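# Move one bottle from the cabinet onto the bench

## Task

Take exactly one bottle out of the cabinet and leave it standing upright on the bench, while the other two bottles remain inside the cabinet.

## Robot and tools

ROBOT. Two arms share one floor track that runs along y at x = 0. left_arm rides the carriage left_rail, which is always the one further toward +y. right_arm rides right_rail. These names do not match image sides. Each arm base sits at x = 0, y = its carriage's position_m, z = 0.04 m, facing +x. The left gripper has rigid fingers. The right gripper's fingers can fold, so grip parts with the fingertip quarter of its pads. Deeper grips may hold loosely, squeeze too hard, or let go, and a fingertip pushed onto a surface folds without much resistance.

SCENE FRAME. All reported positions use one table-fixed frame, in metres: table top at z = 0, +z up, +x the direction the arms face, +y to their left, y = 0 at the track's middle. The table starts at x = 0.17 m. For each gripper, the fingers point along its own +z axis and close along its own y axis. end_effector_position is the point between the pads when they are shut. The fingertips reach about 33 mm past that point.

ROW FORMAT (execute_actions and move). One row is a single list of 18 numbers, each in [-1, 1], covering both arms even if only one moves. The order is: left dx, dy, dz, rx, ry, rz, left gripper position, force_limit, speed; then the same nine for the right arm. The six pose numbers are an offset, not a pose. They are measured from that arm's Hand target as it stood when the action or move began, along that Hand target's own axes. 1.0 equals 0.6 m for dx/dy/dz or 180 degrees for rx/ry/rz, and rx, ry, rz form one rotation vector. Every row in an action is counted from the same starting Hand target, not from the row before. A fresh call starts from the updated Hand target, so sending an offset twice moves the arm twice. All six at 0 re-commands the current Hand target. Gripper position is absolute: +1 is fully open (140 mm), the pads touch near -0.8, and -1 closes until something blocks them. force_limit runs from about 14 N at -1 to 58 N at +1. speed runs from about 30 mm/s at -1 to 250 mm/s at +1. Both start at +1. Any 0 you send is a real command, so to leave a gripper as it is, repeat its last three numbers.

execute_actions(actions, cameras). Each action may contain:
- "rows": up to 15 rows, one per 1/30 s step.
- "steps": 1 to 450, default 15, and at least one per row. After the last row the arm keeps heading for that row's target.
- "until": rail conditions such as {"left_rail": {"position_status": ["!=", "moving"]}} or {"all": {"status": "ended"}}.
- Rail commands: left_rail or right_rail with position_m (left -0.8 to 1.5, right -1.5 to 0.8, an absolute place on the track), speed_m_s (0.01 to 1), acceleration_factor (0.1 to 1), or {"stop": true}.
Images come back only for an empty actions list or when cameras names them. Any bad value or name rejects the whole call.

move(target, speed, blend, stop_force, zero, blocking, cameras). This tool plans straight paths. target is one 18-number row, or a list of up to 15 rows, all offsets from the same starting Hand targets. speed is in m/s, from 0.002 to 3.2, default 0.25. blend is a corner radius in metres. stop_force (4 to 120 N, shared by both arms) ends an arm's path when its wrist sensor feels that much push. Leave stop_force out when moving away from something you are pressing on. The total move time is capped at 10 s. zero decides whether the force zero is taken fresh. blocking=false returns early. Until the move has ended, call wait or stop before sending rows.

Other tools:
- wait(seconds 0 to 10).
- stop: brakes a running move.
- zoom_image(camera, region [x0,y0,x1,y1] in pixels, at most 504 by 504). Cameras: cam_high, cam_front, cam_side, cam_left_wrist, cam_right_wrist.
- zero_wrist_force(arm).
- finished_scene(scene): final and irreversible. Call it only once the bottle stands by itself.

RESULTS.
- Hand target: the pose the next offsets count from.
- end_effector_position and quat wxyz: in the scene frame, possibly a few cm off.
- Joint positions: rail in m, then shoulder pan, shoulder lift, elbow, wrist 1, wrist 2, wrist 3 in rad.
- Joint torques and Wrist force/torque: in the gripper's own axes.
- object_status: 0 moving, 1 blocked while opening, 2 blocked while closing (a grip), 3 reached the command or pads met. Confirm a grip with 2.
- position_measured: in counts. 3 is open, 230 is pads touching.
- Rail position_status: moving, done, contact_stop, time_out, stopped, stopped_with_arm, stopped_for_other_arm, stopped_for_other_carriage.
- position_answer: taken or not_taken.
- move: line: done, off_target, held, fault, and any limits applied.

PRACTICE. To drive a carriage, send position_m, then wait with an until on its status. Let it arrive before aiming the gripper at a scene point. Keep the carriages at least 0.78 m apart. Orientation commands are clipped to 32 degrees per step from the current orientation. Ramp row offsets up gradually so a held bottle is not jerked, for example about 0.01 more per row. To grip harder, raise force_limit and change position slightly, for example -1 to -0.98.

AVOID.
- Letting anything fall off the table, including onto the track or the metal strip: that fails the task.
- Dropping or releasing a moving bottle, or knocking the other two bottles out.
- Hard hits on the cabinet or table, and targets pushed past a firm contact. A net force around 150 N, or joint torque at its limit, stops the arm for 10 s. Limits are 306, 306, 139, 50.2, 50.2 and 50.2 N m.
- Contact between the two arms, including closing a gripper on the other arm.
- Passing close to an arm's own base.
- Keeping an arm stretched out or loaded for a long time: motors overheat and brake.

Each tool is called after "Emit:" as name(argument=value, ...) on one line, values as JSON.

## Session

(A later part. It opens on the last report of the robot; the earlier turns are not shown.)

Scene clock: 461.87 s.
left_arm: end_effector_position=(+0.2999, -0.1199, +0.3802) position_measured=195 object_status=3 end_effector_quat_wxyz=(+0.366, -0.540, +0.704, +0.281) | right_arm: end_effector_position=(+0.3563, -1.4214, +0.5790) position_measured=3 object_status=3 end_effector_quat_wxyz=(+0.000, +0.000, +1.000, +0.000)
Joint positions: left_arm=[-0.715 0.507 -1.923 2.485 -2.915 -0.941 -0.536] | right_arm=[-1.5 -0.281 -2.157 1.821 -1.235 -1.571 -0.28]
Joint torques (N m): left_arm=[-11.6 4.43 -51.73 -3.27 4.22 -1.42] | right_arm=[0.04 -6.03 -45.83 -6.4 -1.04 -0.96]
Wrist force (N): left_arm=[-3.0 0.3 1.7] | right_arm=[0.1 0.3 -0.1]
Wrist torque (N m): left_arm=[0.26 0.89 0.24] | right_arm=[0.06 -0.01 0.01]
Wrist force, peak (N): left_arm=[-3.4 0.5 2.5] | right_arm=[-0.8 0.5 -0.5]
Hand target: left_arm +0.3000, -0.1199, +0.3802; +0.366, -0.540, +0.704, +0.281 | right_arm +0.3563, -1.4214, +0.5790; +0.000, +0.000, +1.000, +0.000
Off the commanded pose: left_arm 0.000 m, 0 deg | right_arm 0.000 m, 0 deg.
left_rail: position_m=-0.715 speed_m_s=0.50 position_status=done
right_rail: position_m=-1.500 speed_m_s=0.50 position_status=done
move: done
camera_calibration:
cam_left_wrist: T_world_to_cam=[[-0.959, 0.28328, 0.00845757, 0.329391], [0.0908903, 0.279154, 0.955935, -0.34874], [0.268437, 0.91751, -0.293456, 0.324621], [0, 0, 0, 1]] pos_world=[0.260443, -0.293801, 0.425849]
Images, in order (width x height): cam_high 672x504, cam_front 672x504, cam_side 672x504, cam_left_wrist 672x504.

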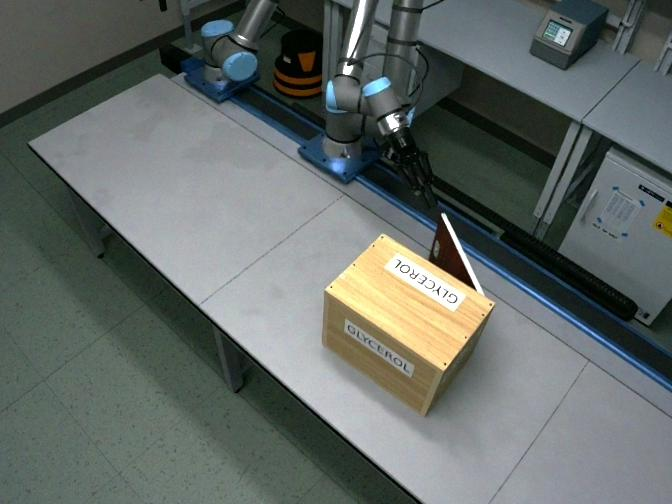

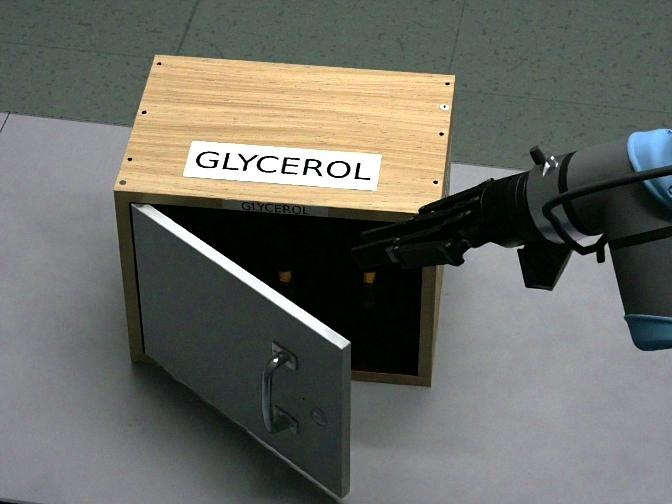

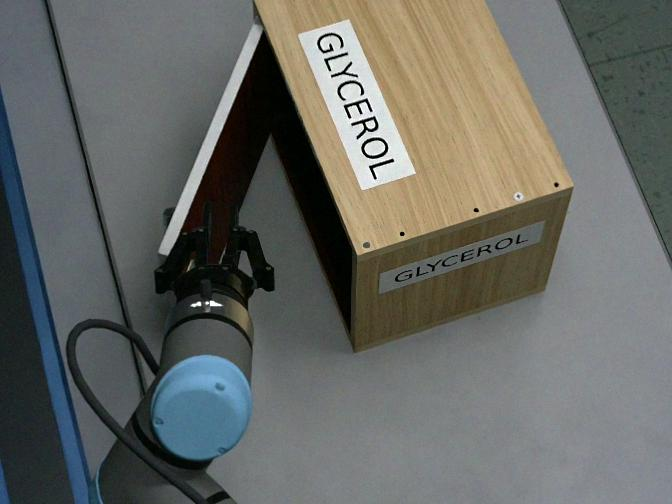

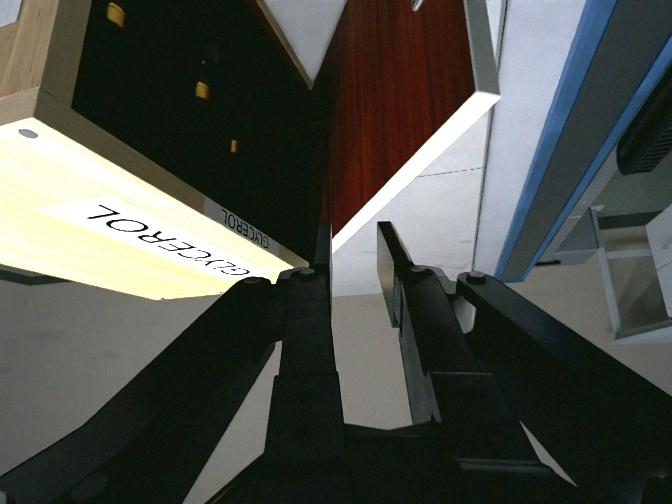

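Emit:
move(target=[0.2594, 0, 0.1816, 0, 0, 0, -0.8, 0, -0.5, 0, 0, 0, 0, 0, 0, 1, 1, 1], speed=0.1, stop_force=15, cameras=["cam_left_wrist", "cam_side", "cam_front"])

Scene clock: 477.30 s.
left_arm: end_effector_position=(+0.3000, -0.1200, +0.1902) position_measured=229 object_status=3 end_effector_quat_wxyz=(+0.366, -0.540, +0.704, +0.281) | right_arm: end_effector_position=(+0.3563, -1.4214, +0.5790) position_measured=3 object_status=3 end_effector_quat_wxyz=(+0.000, +0.000, +1.000, +0.000)
Joint positions: left_arm=[-0.715 0.507 -1.477 2.663 -3.538 -0.941 -0.536] | right_arm=[-1.5 -0.281 -2.157 1.821 -1.235 -1.571 -0.28]
Joint torques (N m): left_arm=[16.28 -13.65 -12.26 -7.05 -1.53 2.03] | right_arm=[0.67 -7.18 -45.9 -6.69 -1.42 -1.19]
Wrist force (N): left_arm=[-3.1 0.4 2.0] | right_arm=[-0.4 0.1 -0.3]
Wrist torque (N m): left_arm=[0.21 0.91 -0.05] | right_arm=[0.02 0.10 0.00]
Wrist force, peak (N): left_arm=[-4.5 -0.1 1.1] | right_arm=[-0.6 0.6 -0.7]
Hand target: left_arm +0.3000, -0.1200, +0.1902; +0.366, -0.540, +0.704, +0.281 | right_arm +0.3563, -1.4214, +0.5790; +0.000, +0.000, +1.000, +0.000
Off the commanded pose: left_arm 0.000 m, 0 deg | right_arm 0.000 m, 0 deg.
left_rail: position_m=-0.715 speed_m_s=0.50 position_status=done
right_rail: position_m=-1.500 speed_m_s=0.50 position_status=done
move: done
camera_calibration:
cam_left_wrist: T_world_to_cam=[[-0.959059, 0.28308, 0.0085204, 0.331035], [0.0909121, 0.279233, 0.95591, -0.167098], [0.26822, 0.917548, -0.293536, 0.268925], [0, 0, 0, 1]] pos_world=[0.260543, -0.293801, 0.235849]
Images, in order (width x height): cam_front 672x504, cam_side 672x504, cam_left_wrist 672x504.

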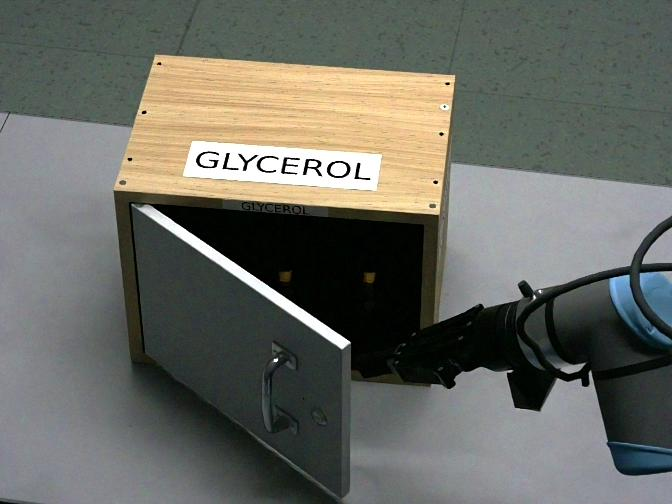

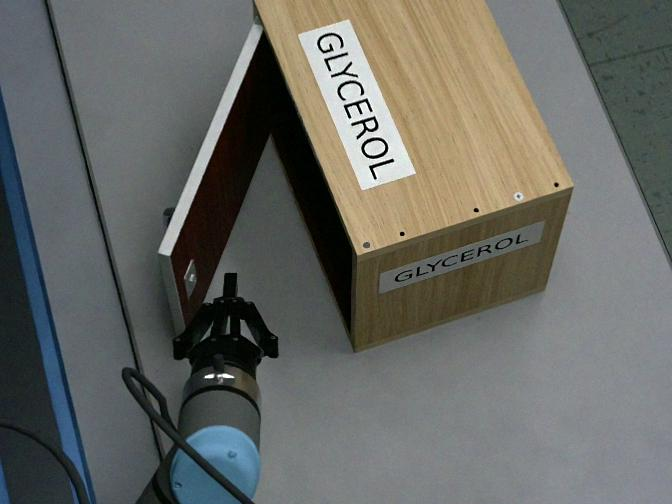

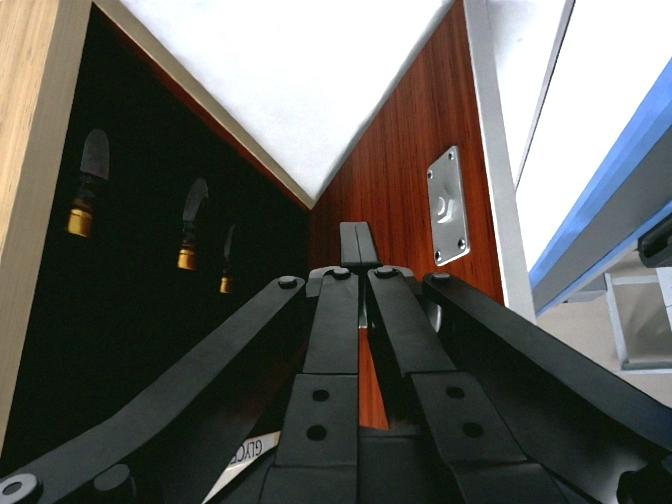

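Emit:
move(target=[[-0.0123,0.0748,0.0175,0,0,0,-0.8,0,-0.5,0,0,0,0,0,0,1,1,1],[-0.0589,0.2415,0.0841,0,0,0,-0.8,0,-0.5,0,0,0,0,0,0,1,1,1],[-0.1363,0.3691,0.1946,0,0,0,-0.8,0,-0.5,0,0,0,0,0,0,1,1,1]], blend=[0.02, 0.03, 0], speed=0.06, stop_force=30, cameras=["cam_left_wrist", "cam_side", "cam_front"])

Scene clock: 498.53 s.
left_arm: end_effector_position=(+0.1229, +0.0750, +0.1902) position_measured=229 object_status=3 end_effector_quat_wxyz=(+0.366, -0.540, +0.704, +0.281) | right_arm: end_effector_position=(+0.3563, -1.4214, +0.5790) position_measured=3 object_status=3 end_effector_quat_wxyz=(+0.000, +0.000, +1.000, +0.000)
Joint positions: left_arm=[-0.715 1.134 -1.269 2.403 -3.657 -1.428 -0.101] | right_arm=[-1.5 -0.281 -2.157 1.821 -1.235 -1.571 -0.28]
Joint torques (N m): left_arm=[17.23 -35.98 -34.16 -3.37 -1.68 2.11] | right_arm=[0.48 -7.13 -45.67 -6.69 -1.35 -1.14]
Wrist force (N): left_arm=[-2.1 -0.8 -0.1] | right_arm=[-0.1 0.3 -0.1]
Wrist torque (N m): left_arm=[0.25 0.83 0.00] | right_arm=[0.05 0.03 0.00]
Wrist force, peak (N): left_arm=[-3.5 0.2 2.1] | right_arm=[-0.3 0.8 -0.5]
Hand target: left_arm +0.1229, +0.0750, +0.1902; +0.366, -0.540, +0.704, +0.281 | right_arm +0.3563, -1.4214, +0.5790; +0.000, +0.000, +1.000, +0.000
Off the commanded pose: left_arm 0.000 m, 0 deg | right_arm 0.000 m, 0 deg.
left_rail: position_m=-0.715 speed_m_s=0.50 position_status=done
right_rail: position_m=-1.500 speed_m_s=0.50 position_status=done
move: done
camera_calibration:
cam_left_wrist: T_world_to_cam=[[-0.959059, 0.28308, 0.0085204, 0.106014], [0.0909121, 0.279233, 0.95591, -0.20542], [0.26822, 0.917548, -0.293536, 0.137596], [0, 0, 0, 1]] pos_world=[0.0834427, -0.0989014, 0.235849]
Images, in order (width x height): cam_front 672x504, cam_side 672x504, cam_left_wrist 672x504.

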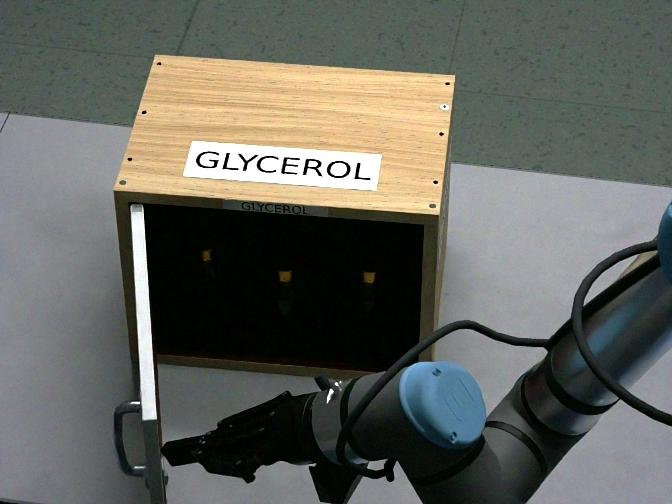

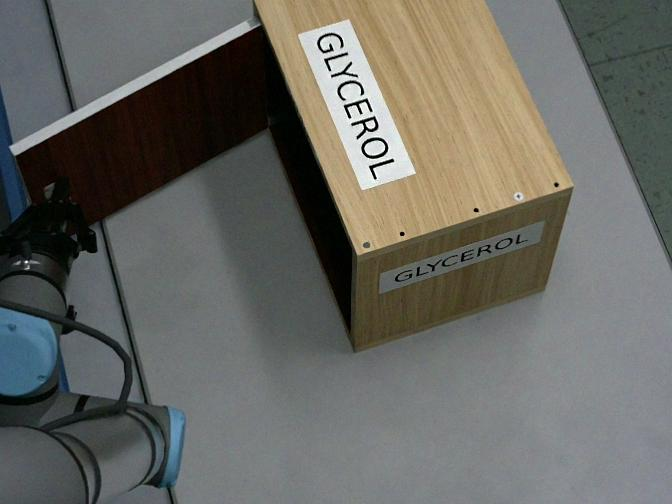

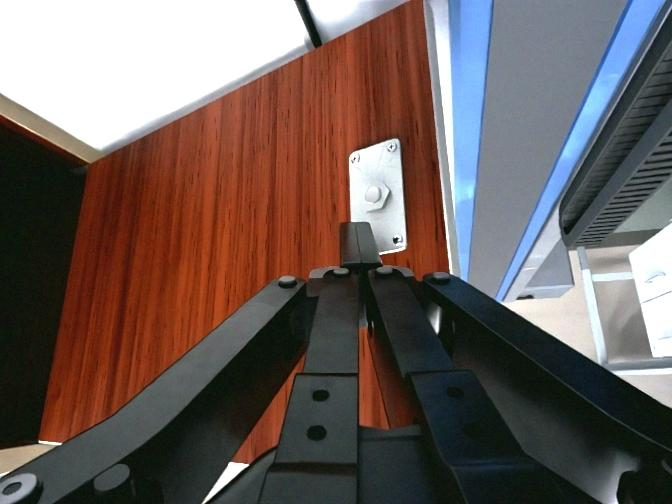

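Emit:
move(target=[[-0.0974,0.0748,0.139,0,0,0,-0.8,0,-0.5,0,0,0,0,0,0,1,1,1],[-0.1496,0.0889,0.2137,0,0,0,-0.8,0,-0.5,0,0,0,0,0,0,1,1,1]], blend=0.03, speed=0.05, stop_force=30, cameras=["cam_left_wrist", "cam_side", "cam_front"])

Scene clock: 508.63 s.
left_arm: end_effector_position=(+0.1119, +0.2400, +0.1901) position_measured=229 object_status=3 end_effector_quat_wxyz=(+0.366, -0.540, +0.704, +0.281) | right_arm: end_effector_position=(+0.3563, -1.4214, +0.5790) position_measured=3 object_status=3 end_effector_quat_wxyz=(+0.000, +0.000, +1.000, +0.000)
Joint positions: left_arm=[-0.715 1.257 -1.094 2.083 -3.519 -1.528 -0.03] | right_arm=[-1.5 -0.281 -2.157 1.821 -1.235 -1.571 -0.28]
Joint torques (N m): left_arm=[16.01 -58.09 -40.52 -3.47 -2.41 2.05] | right_arm=[0.88 -5.51 -45.49 -6.84 -1.86 -1.42]
Wrist force (N): left_arm=[-1.4 -0.9 -0.7] | right_arm=[-0.4 0.2 -0.4]
Wrist torque (N m): left_arm=[0.09 0.73 -0.06] | right_arm=[0.06 0.09 0.01]
Wrist force, peak (N): left_arm=[-2.7 -0.7 0.2] | right_arm=[-0.7 0.5 -0.5]
Hand target: left_arm +0.1119, +0.2400, +0.1901; +0.366, -0.540, +0.704, +0.281 | right_arm +0.3563, -1.4214, +0.5790; +0.000, +0.000, +1.000, +0.000
Off the commanded pose: left_arm 0.000 m, 0 deg | right_arm 0.000 m, 0 deg.
left_rail: position_m=-0.715 speed_m_s=0.50 position_status=done
right_rail: position_m=-1.500 speed_m_s=0.50 position_status=done
move: done; blend cut to 0.0277 m at target 1
camera_calibration:
cam_left_wrist: T_world_to_cam=[[-0.959059, 0.28308, 0.0085204, 0.0487569], [0.0909121, 0.279233, 0.95591, -0.250398], [0.26822, 0.917548, -0.293536, -0.0108783], [0, 0, 0, 1]] pos_world=[0.0724427, 0.0660986, 0.235749]
Images, in order (width x height): cam_front 672x504, cam_side 672x504, cam_left_wrist 672x504.

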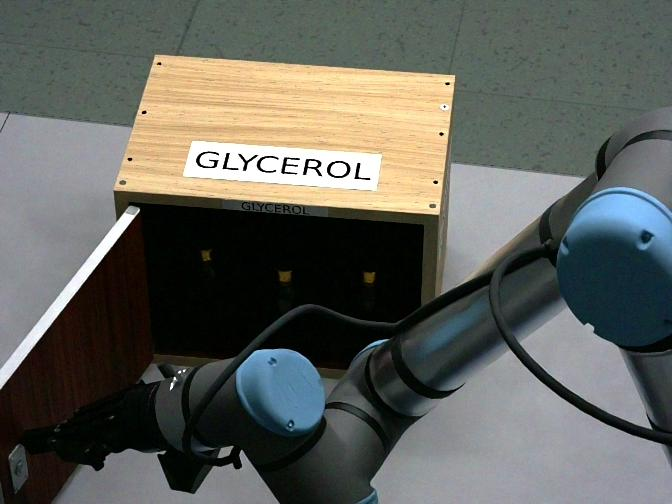

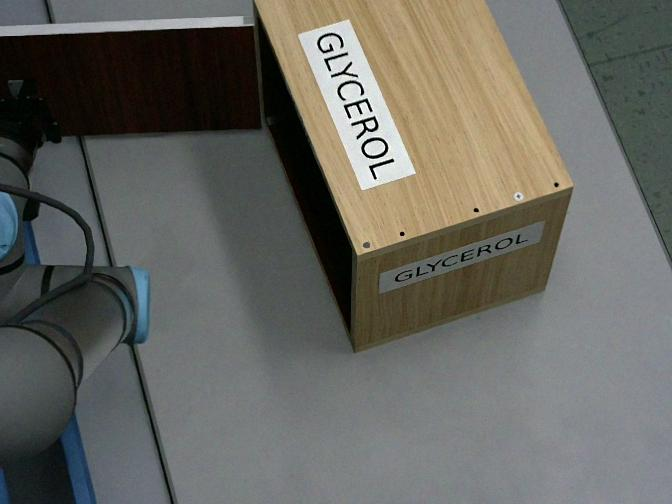

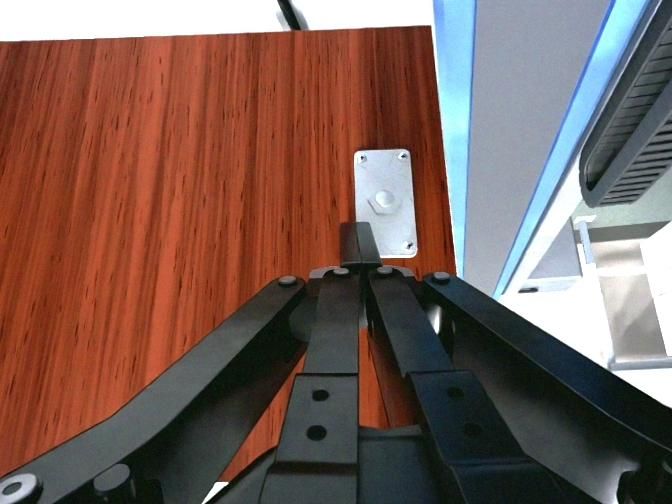

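Emit:
move(target=[[0.0765,0,-0.1093,0,0,0,-0.8,0,-0.5,0,0,0,0,0,0,1,1,1],[0.2315,-0.4173,-0.4175,0.20479,0,0.1434,-0.8,0,-0.5,0,0,0,0,0,0,1,1,1]], blend=0.02, speed=0.15)

Emit:
execute_actions(actions=[{"rows": [[0,0,0,0,0,0,1,0,-0.3,0,0,0,0,0,0,1,1,1]], "steps": 60}], cameras=["cam_left_wrist", "cam_side", "cam_front"])

Scene clock: 532.17 s.
left_arm: end_effector_position=(+0.2799, -0.0998, +0.2201) position_measured=229 object_status=3 end_effector_quat_wxyz=(+0.446, -0.230, +0.857, +0.120) | right_arm: end_effector_position=(+0.3563, -1.4214, +0.5790) position_measured=3 object_status=3 end_effector_quat_wxyz=(+0.000, +0.000, +1.000, +0.000)
Joint positions: left_arm=[-0.715 1.117 -1.416 2.49 -3.514 -2.046 0.368] | right_arm=[-1.5 -0.281 -2.157 1.821 -1.235 -1.571 -0.28]
Joint torques (N m): left_arm=[-11.88 -63.96 -16.7 -3.29 -3.71 1.99] | right_arm=[0.17 -6.24 -45.23 -6.87 -1.91 -1.28]
Wrist force (N): left_arm=[-2.6 0.0 1.9] | right_arm=[-0.4 0.3 -0.4]
Wrist torque (N m): left_arm=[0.15 0.76 0.02] | right_arm=[0.07 0.09 0.00]
Wrist force, peak (N): left_arm=[-3.9 0.2 2.7] | right_arm=[-0.7 0.6 -0.7]
Hand target: left_arm +0.2801, -0.0999, +0.2201; +0.446, -0.230, +0.857, +0.119 | right_arm +0.3563, -1.4214, +0.5790; +0.000, +0.000, +1.000, +0.000
Off the commanded pose: left_arm 0.000 m, 0 deg | right_arm 0.000 m, 0 deg.
left_rail: position_m=-0.715 speed_m_s=0.50 position_status=done
right_rail: position_m=-1.500 speed_m_s=0.50 position_status=done
move: done

Scene clock: 534.37 s.
left_arm: end_effector_position=(+0.2801, -0.0999, +0.2201) position_measured=3 object_status=3 end_effector_quat_wxyz=(+0.446, -0.230, +0.857, +0.119) | right_arm: end_effector_position=(+0.3563, -1.4214, +0.5790) position_measured=3 object_status=3 end_effector_quat_wxyz=(+0.000, +0.000, +1.000, +0.000)
Joint positions: left_arm=[-0.715 1.116 -1.417 2.49 -3.514 -2.046 0.368] | right_arm=[-1.5 -0.281 -2.157 1.821 -1.235 -1.571 -0.28]
Joint torques (N m): left_arm=[-11.85 -66.27 -16.91 -3.34 -3.56 2.14] | right_arm=[-0.89 -5.99 -45.56 -7.06 -2 -1.43]
Wrist force (N): left_arm=[-2.7 0.2 2.0] | right_arm=[-0.4 0.5 -0.5]
Wrist torque (N m): left_arm=[0.18 0.73 0.02] | right_arm=[0.10 0.10 0.00]
Wrist force, peak (N): left_arm=[-3.1 -0.2 2.1] | right_arm=[-0.7 0.2 -0.7]
Hand target: left_arm +0.2801, -0.0999, +0.2201; +0.446, -0.230, +0.857, +0.119 | right_arm +0.3563, -1.4214, +0.5790; +0.000, +0.000, +1.000, +0.000
Off the commanded pose: left_arm 0.000 m, 0 deg | right_arm 0.000 m, 0 deg.
left_rail: position_m=-0.715 speed_m_s=0.50 position_status=done
right_rail: position_m=-1.500 speed_m_s=0.50 position_status=done
camera_calibration:
cam_left_wrist: T_world_to_cam=[[-0.477933, 0.878355, 0.00853592, 0.23074], [0.26166, 0.133086, 0.95594, -0.261918], [0.838519, 0.459109, -0.293437, 0.0590962], [0, 0, 0, 1]] pos_world=[0.129259, -0.194946, 0.265749]
Images, in order (width x height): cam_front 672x504, cam_side 672x504, cam_left_wrist 672x504.

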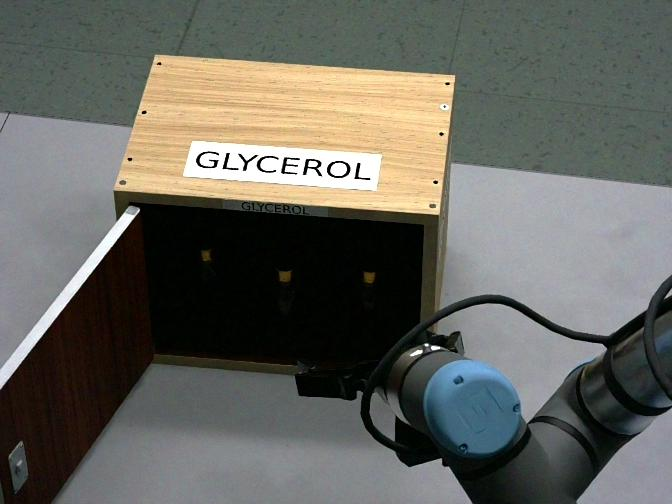

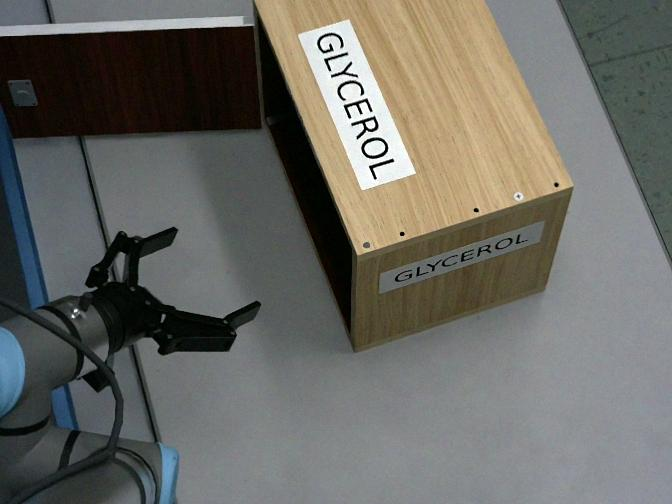

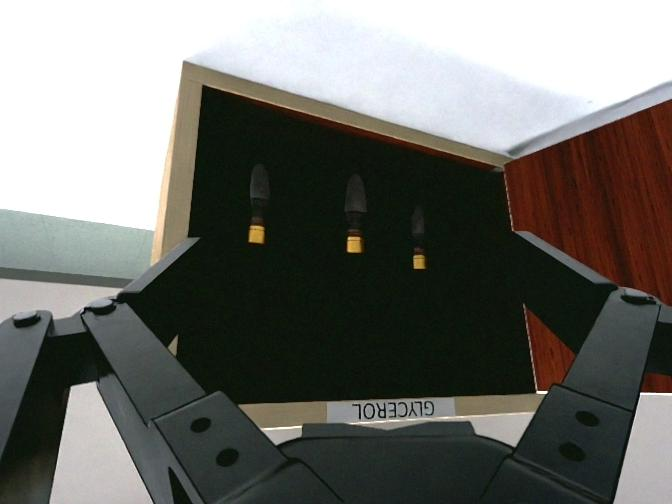

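Emit:
zoom_image(camera="cam_left_wrist", region=[180, 100, 520, 320])

Emit:
zoom_image(camera="cam_front", region=[140, 200, 440, 380])

Scaled by 1.482 from the camera's 672x504 image, which has a finer 960x720 frame.

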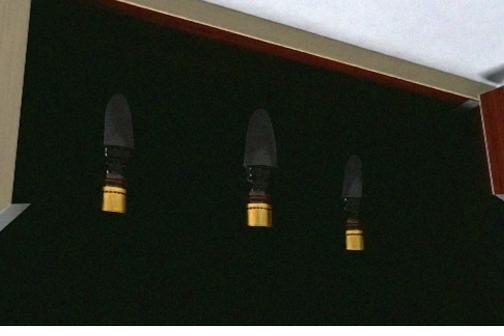

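Scaled by 1.680 from the camera's 672x504 image, which has a finer 960x720 frame.

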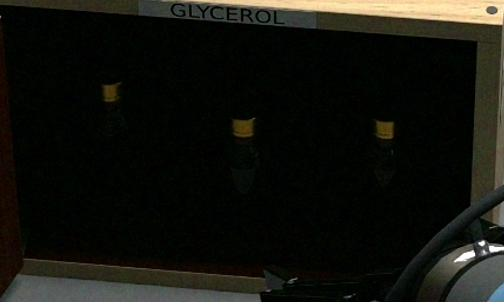

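Emit:
zoom_image(camera="cam_front", region=[260, 250, 320, 340])

Emit:
zoom_image(camera="cam_left_wrist", region=[230, 140, 290, 260])

Emit:
zoom_image(camera="cam_left_wrist", region=[320, 150, 450, 280])

Scaled by 5.600 from the camera's 672x504 image, which has a finer 960x720 frame.

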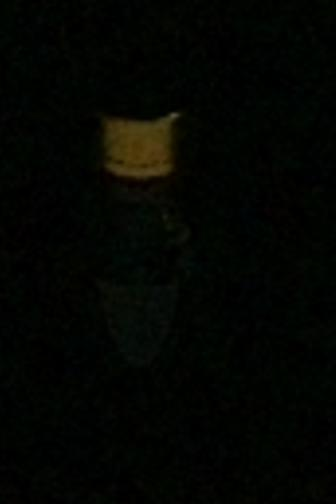

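Scaled by 4.200 from the camera's 672x504 image, which has a finer 960x720 frame.

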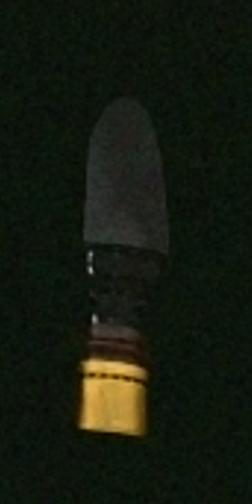

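Scaled by 3.877 from the camera's 672x504 image, which has a finer 960x720 frame.

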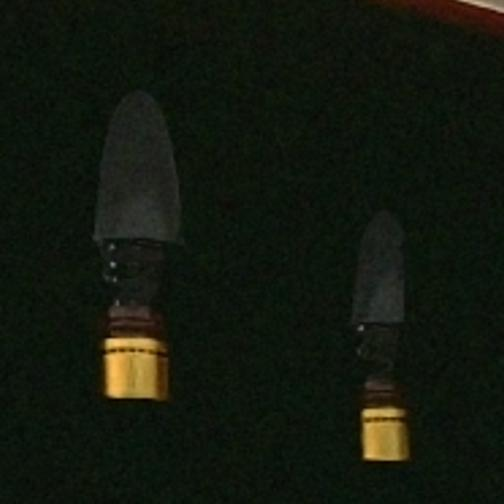

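Emit:
move(target=[0.0723,-0.0699,0.2167,0.10012,0,0.0701,0.24,0,-0.5,0,0,0,0,0,0,1,1,1], speed=0.1, stop_force=20, cameras=["cam_left_wrist", "cam_side", "cam_front"])

Scene clock: 629.20 s.
left_arm: end_effector_position=(+0.3717, -0.0954, +0.1100) position_measured=99 object_status=3 end_effector_quat_wxyz=(+0.461, -0.062, +0.885, +0.032) | right_arm: end_effector_position=(+0.3563, -1.4214, +0.5790) position_measured=3 object_status=3 end_effector_quat_wxyz=(+0.000, +0.000, +1.000, +0.000)
Joint positions: left_arm=[-0.715 1.107 -1.104 2.33 -3.478 -2.311 0.694] | right_arm=[-1.5 -0.281 -2.157 1.821 -1.235 -1.571 -0.28]
Joint torques (N m): left_arm=[-11.71 -46.23 -29.31 -3.04 -4.39 2.03] | right_arm=[-0.44 -5.94 -45.68 -7.13 -2.28 -1.32]
Wrist force (N): left_arm=[-3.1 0.5 2.0] | right_arm=[-0.3 0.3 -0.5]
Wrist torque (N m): left_arm=[0.31 0.81 0.02] | right_arm=[0.07 0.07 0.01]
Wrist force, peak (N): left_arm=[-3.2 0.9 2.3] | right_arm=[-0.9 0.6 -0.5]
Hand target: left_arm +0.3717, -0.0954, +0.1100; +0.461, -0.062, +0.885, +0.032 | right_arm +0.3563, -1.4214, +0.5790; +0.000, +0.000, +1.000, +0.000
Off the commanded pose: left_arm 0.000 m, 0 deg | right_arm 0.000 m, 0 deg.
left_rail: position_m=-0.715 speed_m_s=0.50 position_status=done
right_rail: position_m=-1.500 speed_m_s=0.50 position_status=done
move: done
camera_calibration:
cam_left_wrist: T_world_to_cam=[[-0.11411, 0.993431, 0.00857659, 0.147268], [0.292379, 0.0253309, 0.955967, -0.202973], [0.94947, 0.111593, -0.293348, -0.126551], [0, 0, 0, 1]] pos_world=[0.196307, -0.127036, 0.155649]
Images, in order (width x height): cam_front 672x504, cam_side 672x504, cam_left_wrist 672x504.

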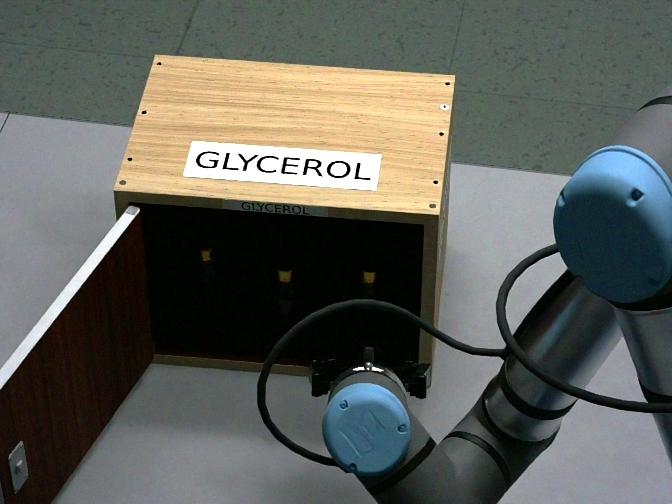

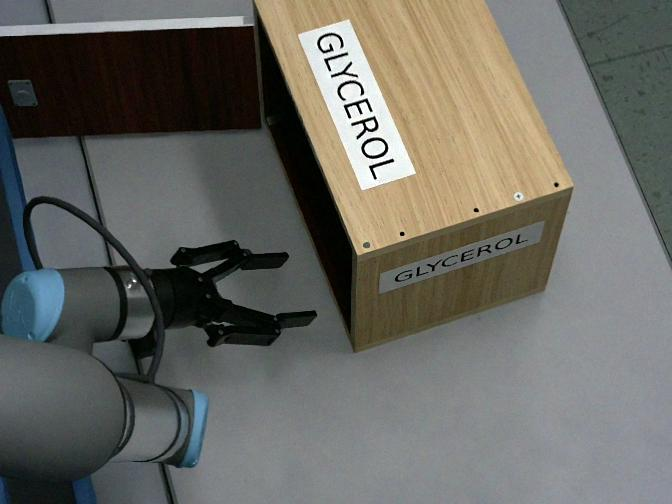

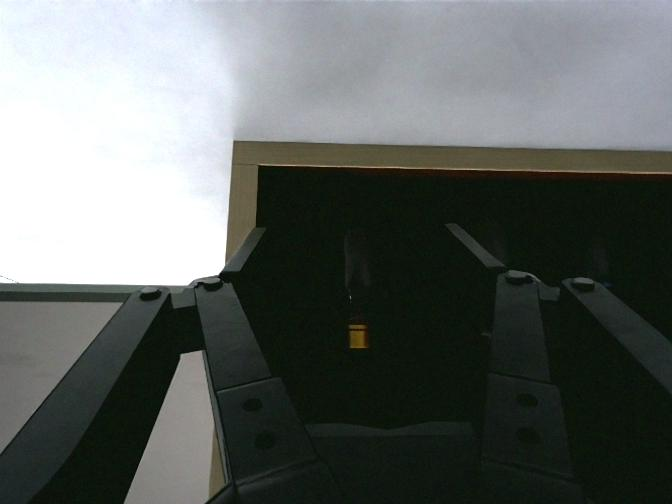

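Emit:
zoom_image(camera="cam_left_wrist", region=[300, 190, 420, 370])

Scaled by 2.800 from the camera's 672x504 image, which has a finer 960x720 frame.

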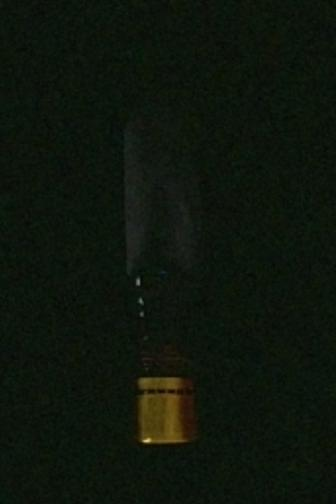

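Emit:
move(target=[[0.056,0.0075,0.0392,0,0,0,0.24,0,-0.5,0,0,0,0,0,0,1,1,1],[-0.0673,0.0075,0.2153,0,0,0,0.24,0,-0.5,0,0,0,0,0,0,1,1,1]], speed=0.05, stop_force=12, cameras=["cam_left_wrist", "cam_side", "cam_front"])

Scene clock: 661.67 s.
left_arm: end_effector_position=(+0.4988, -0.0730, +0.0690) position_measured=99 object_status=3 end_effector_quat_wxyz=(+0.461, -0.062, +0.885, +0.032) | right_arm: end_effector_position=(+0.3563, -1.4214, +0.5790) position_measured=3 object_status=3 end_effector_quat_wxyz=(+0.000, +0.000, +1.000, +0.000)
Joint positions: left_arm=[-0.715 0.943 -0.958 2.206 -3.6 -2.201 0.536] | right_arm=[-1.5 -0.281 -2.157 1.821 -1.235 -1.571 -0.28]
Joint torques (N m): left_arm=[-20.54 -55.62 -25.68 -6.56 -0.91 -1.87] | right_arm=[0.18 -6.2 -45.44 -7.06 -2.38 -1.56]
Wrist force (N): left_arm=[-1.3 12.1 -2.6] | right_arm=[-0.3 -0.1 -0.4]
Wrist torque (N m): left_arm=[1.23 0.78 0.37] | right_arm=[-0.02 0.07 0.01]
Wrist force, peak (N): left_arm=[3.8 -0.5 -12.8] | right_arm=[-0.5 0.5 -0.9]
Hand target: left_arm +0.4988, -0.0730, +0.0690; +0.461, -0.062, +0.885, +0.032 | right_arm +0.3563, -1.4214, +0.5790; +0.000, +0.000, +1.000, +0.000
Off the commanded pose: left_arm 0.000 m, 0 deg | right_arm 0.000 m, 0 deg.
left_rail: position_m=-0.715 speed_m_s=0.50 position_status=done
right_rail: position_m=-1.500 speed_m_s=0.50 position_status=done
move: done
camera_calibration:
cam_left_wrist: T_world_to_cam=[[-0.11411, 0.993431, 0.00857659, 0.13987], [0.292379, 0.0253309, 0.955967, -0.201507], [0.94947, 0.111593, -0.293348, -0.261756], [0, 0, 0, 1]] pos_world=[0.323407, -0.104636, 0.114649]
Images, in order (width x height): cam_front 672x504, cam_side 672x504, cam_left_wrist 672x504.

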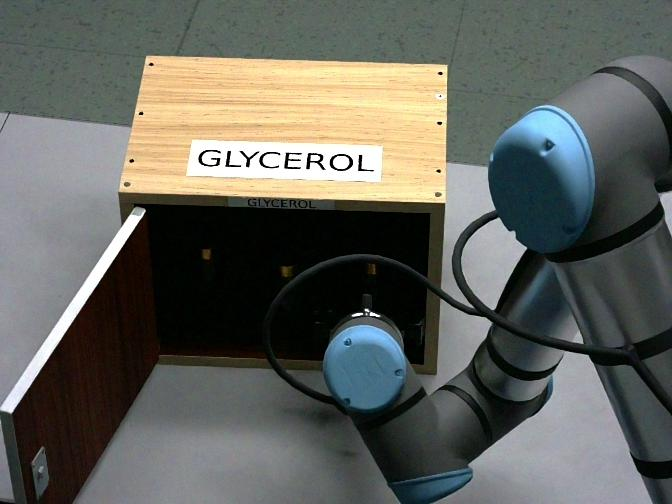

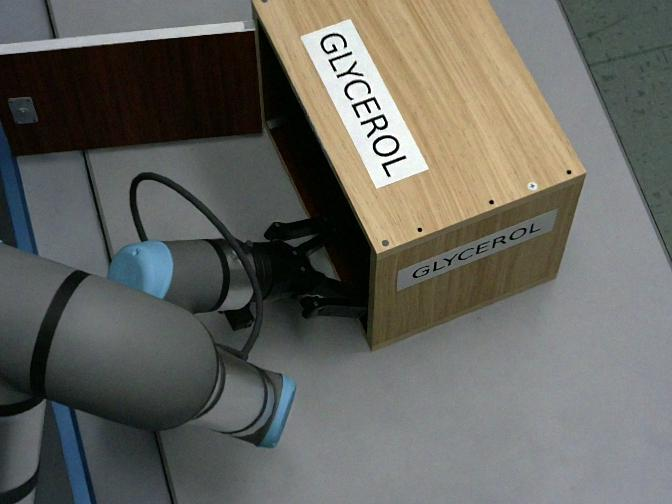

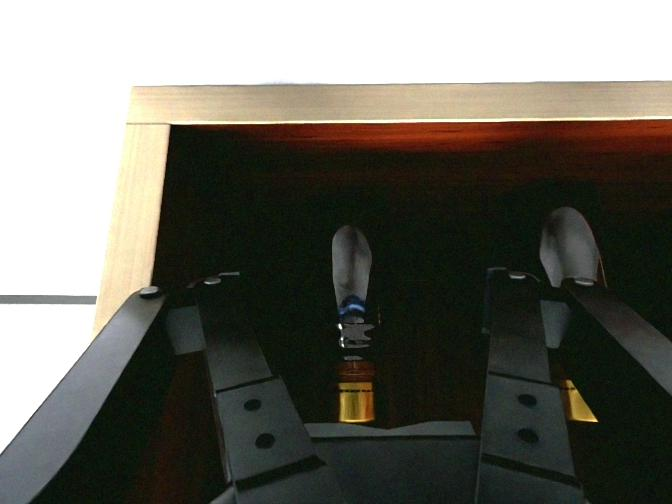

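Emit:
zoom_image(camera="cam_left_wrist", region=[230, 110, 490, 430])

Emit:
zoom_image(camera="cam_left_wrist", region=[480, 110, 660, 430])

Emit:
zoom_image(camera="cam_side", region=[220, 180, 420, 380])

Scaled by 1.575 from the camera's 672x504 image, which has a finer 960x720 frame.

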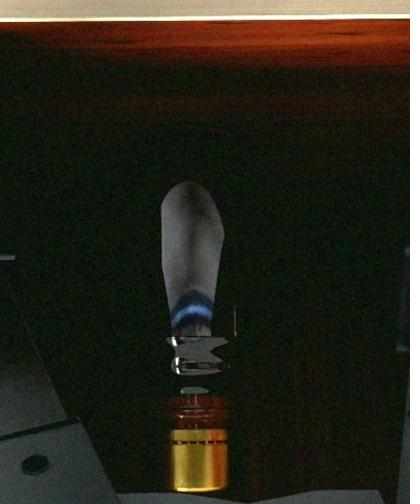

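Scaled by 1.575 from the camera's 672x504 image, which has a finer 960x720 frame.

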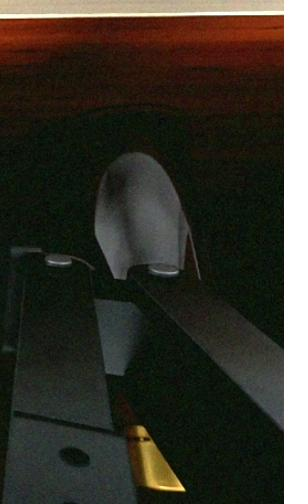

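Scaled by 2.520 from the camera's 672x504 image, which has a finer 960x720 frame.

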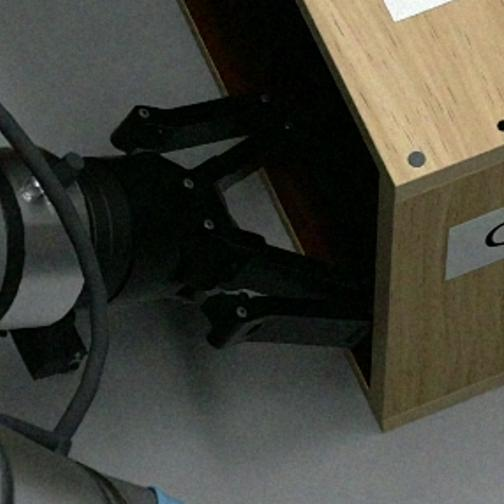

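Emit:
execute_actions(actions=[{"rows": [[0,0,0,0,0,0,-0.08,-0.1,-1,0,0,0,0,0,0,1,1,1]], "steps": 45}], cameras=["cam_left_wrist", "cam_side", "cam_front"])

Scene clock: 690.53 s.
left_arm: end_effector_position=(+0.4988, -0.0730, +0.0690) position_measured=139 object_status=3 end_effector_quat_wxyz=(+0.461, -0.062, +0.885, +0.032) | right_arm: end_effector_position=(+0.3563, -1.4214, +0.5790) position_measured=3 object_status=3 end_effector_quat_wxyz=(+0.000, +0.000, +1.000, +0.000)
Joint positions: left_arm=[-0.715 0.943 -0.958 2.206 -3.6 -2.201 0.536] | right_arm=[-1.5 -0.281 -2.157 1.821 -1.235 -1.571 -0.28]
Joint torques (N m): left_arm=[13.96 -65.38 -25.47 -6.42 -1.26 -1.65] | right_arm=[0.72 -5.72 -44.87 -7.25 -2.21 -1.53]
Wrist force (N): left_arm=[-3.8 0.8 2.0] | right_arm=[-0.1 0.2 -0.5]
Wrist torque (N m): left_arm=[0.34 0.99 0.29] | right_arm=[0.05 0.02 0.01]
Wrist force, peak (N): left_arm=[-1.3 12.7 -2.8] | right_arm=[-0.5 0.6 -0.8]
Hand target: left_arm +0.4988, -0.0730, +0.0690; +0.461, -0.062, +0.885, +0.032 | right_arm +0.3563, -1.4214, +0.5790; +0.000, +0.000, +1.000, +0.000
Off the commanded pose: left_arm 0.000 m, 0 deg | right_arm 0.000 m, 0 deg.
left_rail: position_m=-0.715 speed_m_s=0.50 position_status=done
right_rail: position_m=-1.500 speed_m_s=0.50 position_status=done
camera_calibration:
cam_left_wrist: T_world_to_cam=[[-0.11411, 0.993431, 0.00857659, 0.13987], [0.292379, 0.0253309, 0.955967, -0.201507], [0.94947, 0.111593, -0.293348, -0.261756], [0, 0, 0, 1]] pos_world=[0.323407, -0.104636, 0.114649]
Images, in order (width x height): cam_front 672x504, cam_side 672x504, cam_left_wrist 672x504.

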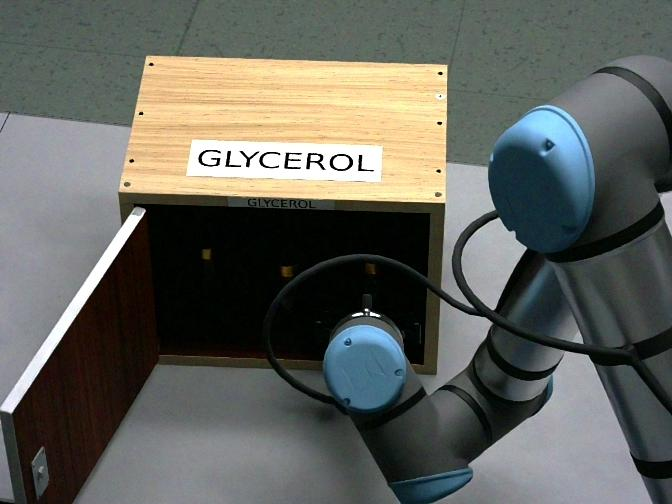

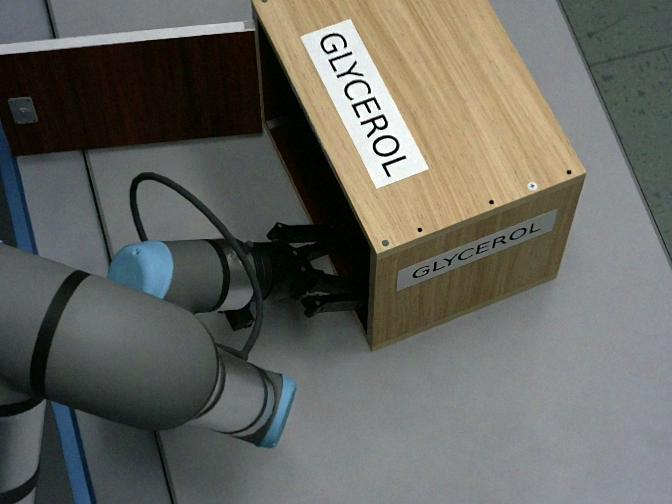

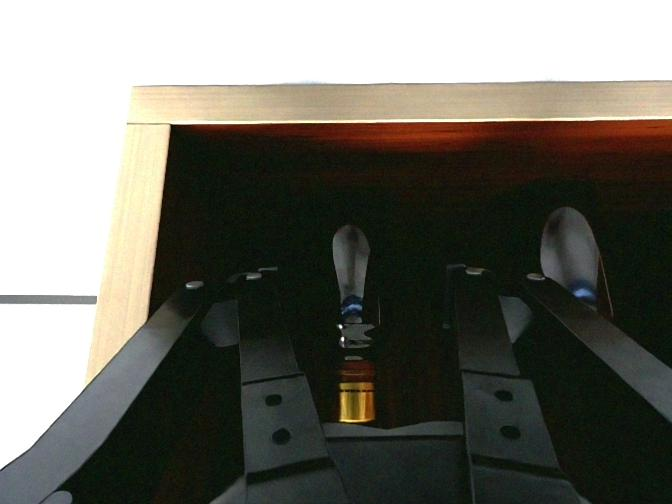

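Emit:
move(target=[-0.00956,0,0.01365,0,0,0,-0.08,-0.1,-1,0,0,0,0,0,0,1,1,1], speed=0.02, stop_force=6, cameras=["cam_left_wrist", "cam_side"])

Scene clock: 700.80 s.
left_arm: end_effector_position=(+0.5087, -0.0716, +0.0690) position_measured=139 object_status=3 end_effector_quat_wxyz=(+0.461, -0.062, +0.885, +0.032) | right_arm: end_effector_position=(+0.3563, -1.4214, +0.5790) position_measured=3 object_status=3 end_effector_quat_wxyz=(+0.000, +0.000, +1.000, +0.000)
Joint positions: left_arm=[-0.715 0.931 -0.954 2.195 -3.6 -2.193 0.526] | right_arm=[-1.5 -0.281 -2.157 1.821 -1.235 -1.571 -0.28]
Joint torques (N m): left_arm=[-11.62 -57.55 -28.26 -3.18 1.89 -1.78] | right_arm=[0.9 -7.54 -44.93 -7.39 -2.43 -1.58]
Wrist force (N): left_arm=[-3.9 0.7 1.4] | right_arm=[-0.4 0.0 -0.5]
Wrist torque (N m): left_arm=[0.30 1.01 0.30] | right_arm=[0.00 0.09 0.01]
Wrist force, peak (N): left_arm=[-4.1 1.0 2.0] | right_arm=[-0.5 0.5 -0.9]
Hand target: left_arm +0.5087, -0.0716, +0.0690; +0.461, -0.062, +0.885, +0.032 | right_arm +0.3563, -1.4214, +0.5790; +0.000, +0.000, +1.000, +0.000
Off the commanded pose: left_arm 0.000 m, 0 deg | right_arm 0.000 m, 0 deg.
left_rail: position_m=-0.715 speed_m_s=0.50 position_status=done
right_rail: position_m=-1.500 speed_m_s=0.50 position_status=done
move: done
camera_calibration:
cam_left_wrist: T_world_to_cam=[[-0.11411, 0.993431, 0.00857659, 0.139609], [0.292379, 0.0253309, 0.955967, -0.204437], [0.94947, 0.111593, -0.293348, -0.271312], [0, 0, 0, 1]] pos_world=[0.333307, -0.103236, 0.114649]
Images, in order (width x height): cam_side 672x504, cam_left_wrist 672x504.

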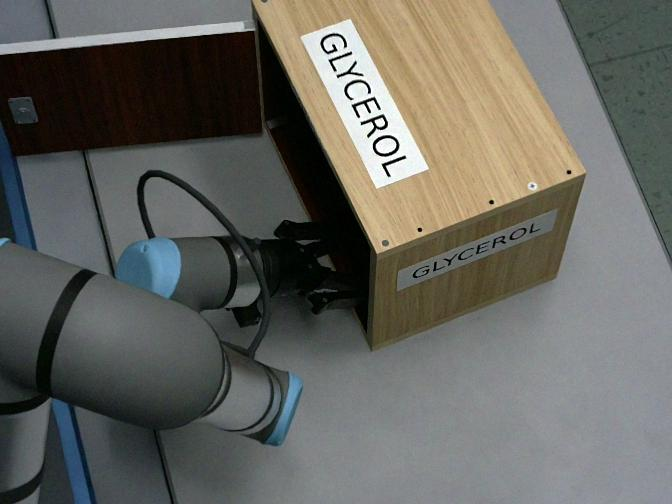

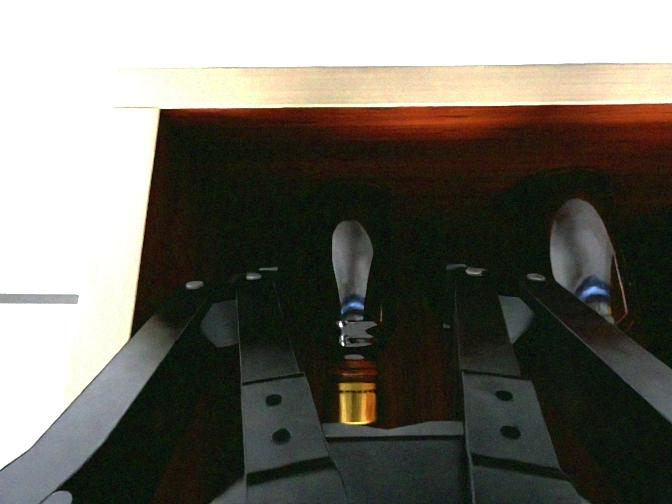

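Emit:
zoom_image(camera="cam_left_wrist", region=[260, 110, 460, 310])

Emit:
zoom_image(camera="cam_left_wrist", region=[470, 100, 670, 330])

Scaled by 2.520 from the camera's 672x504 image, which has a finer 960x720 frame.

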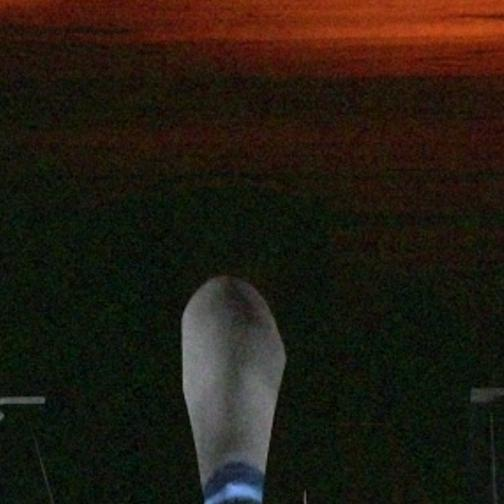

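Scaled by 2.191 from the camera's 672x504 image, which has a finer 960x720 frame.

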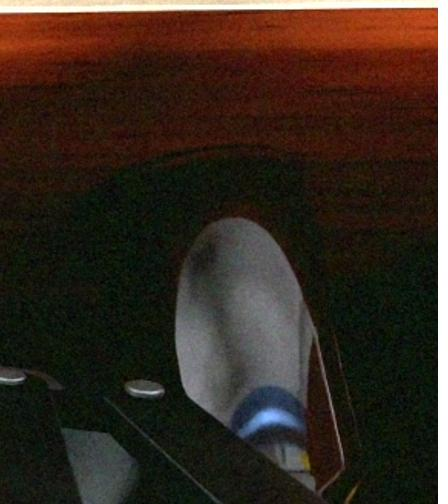

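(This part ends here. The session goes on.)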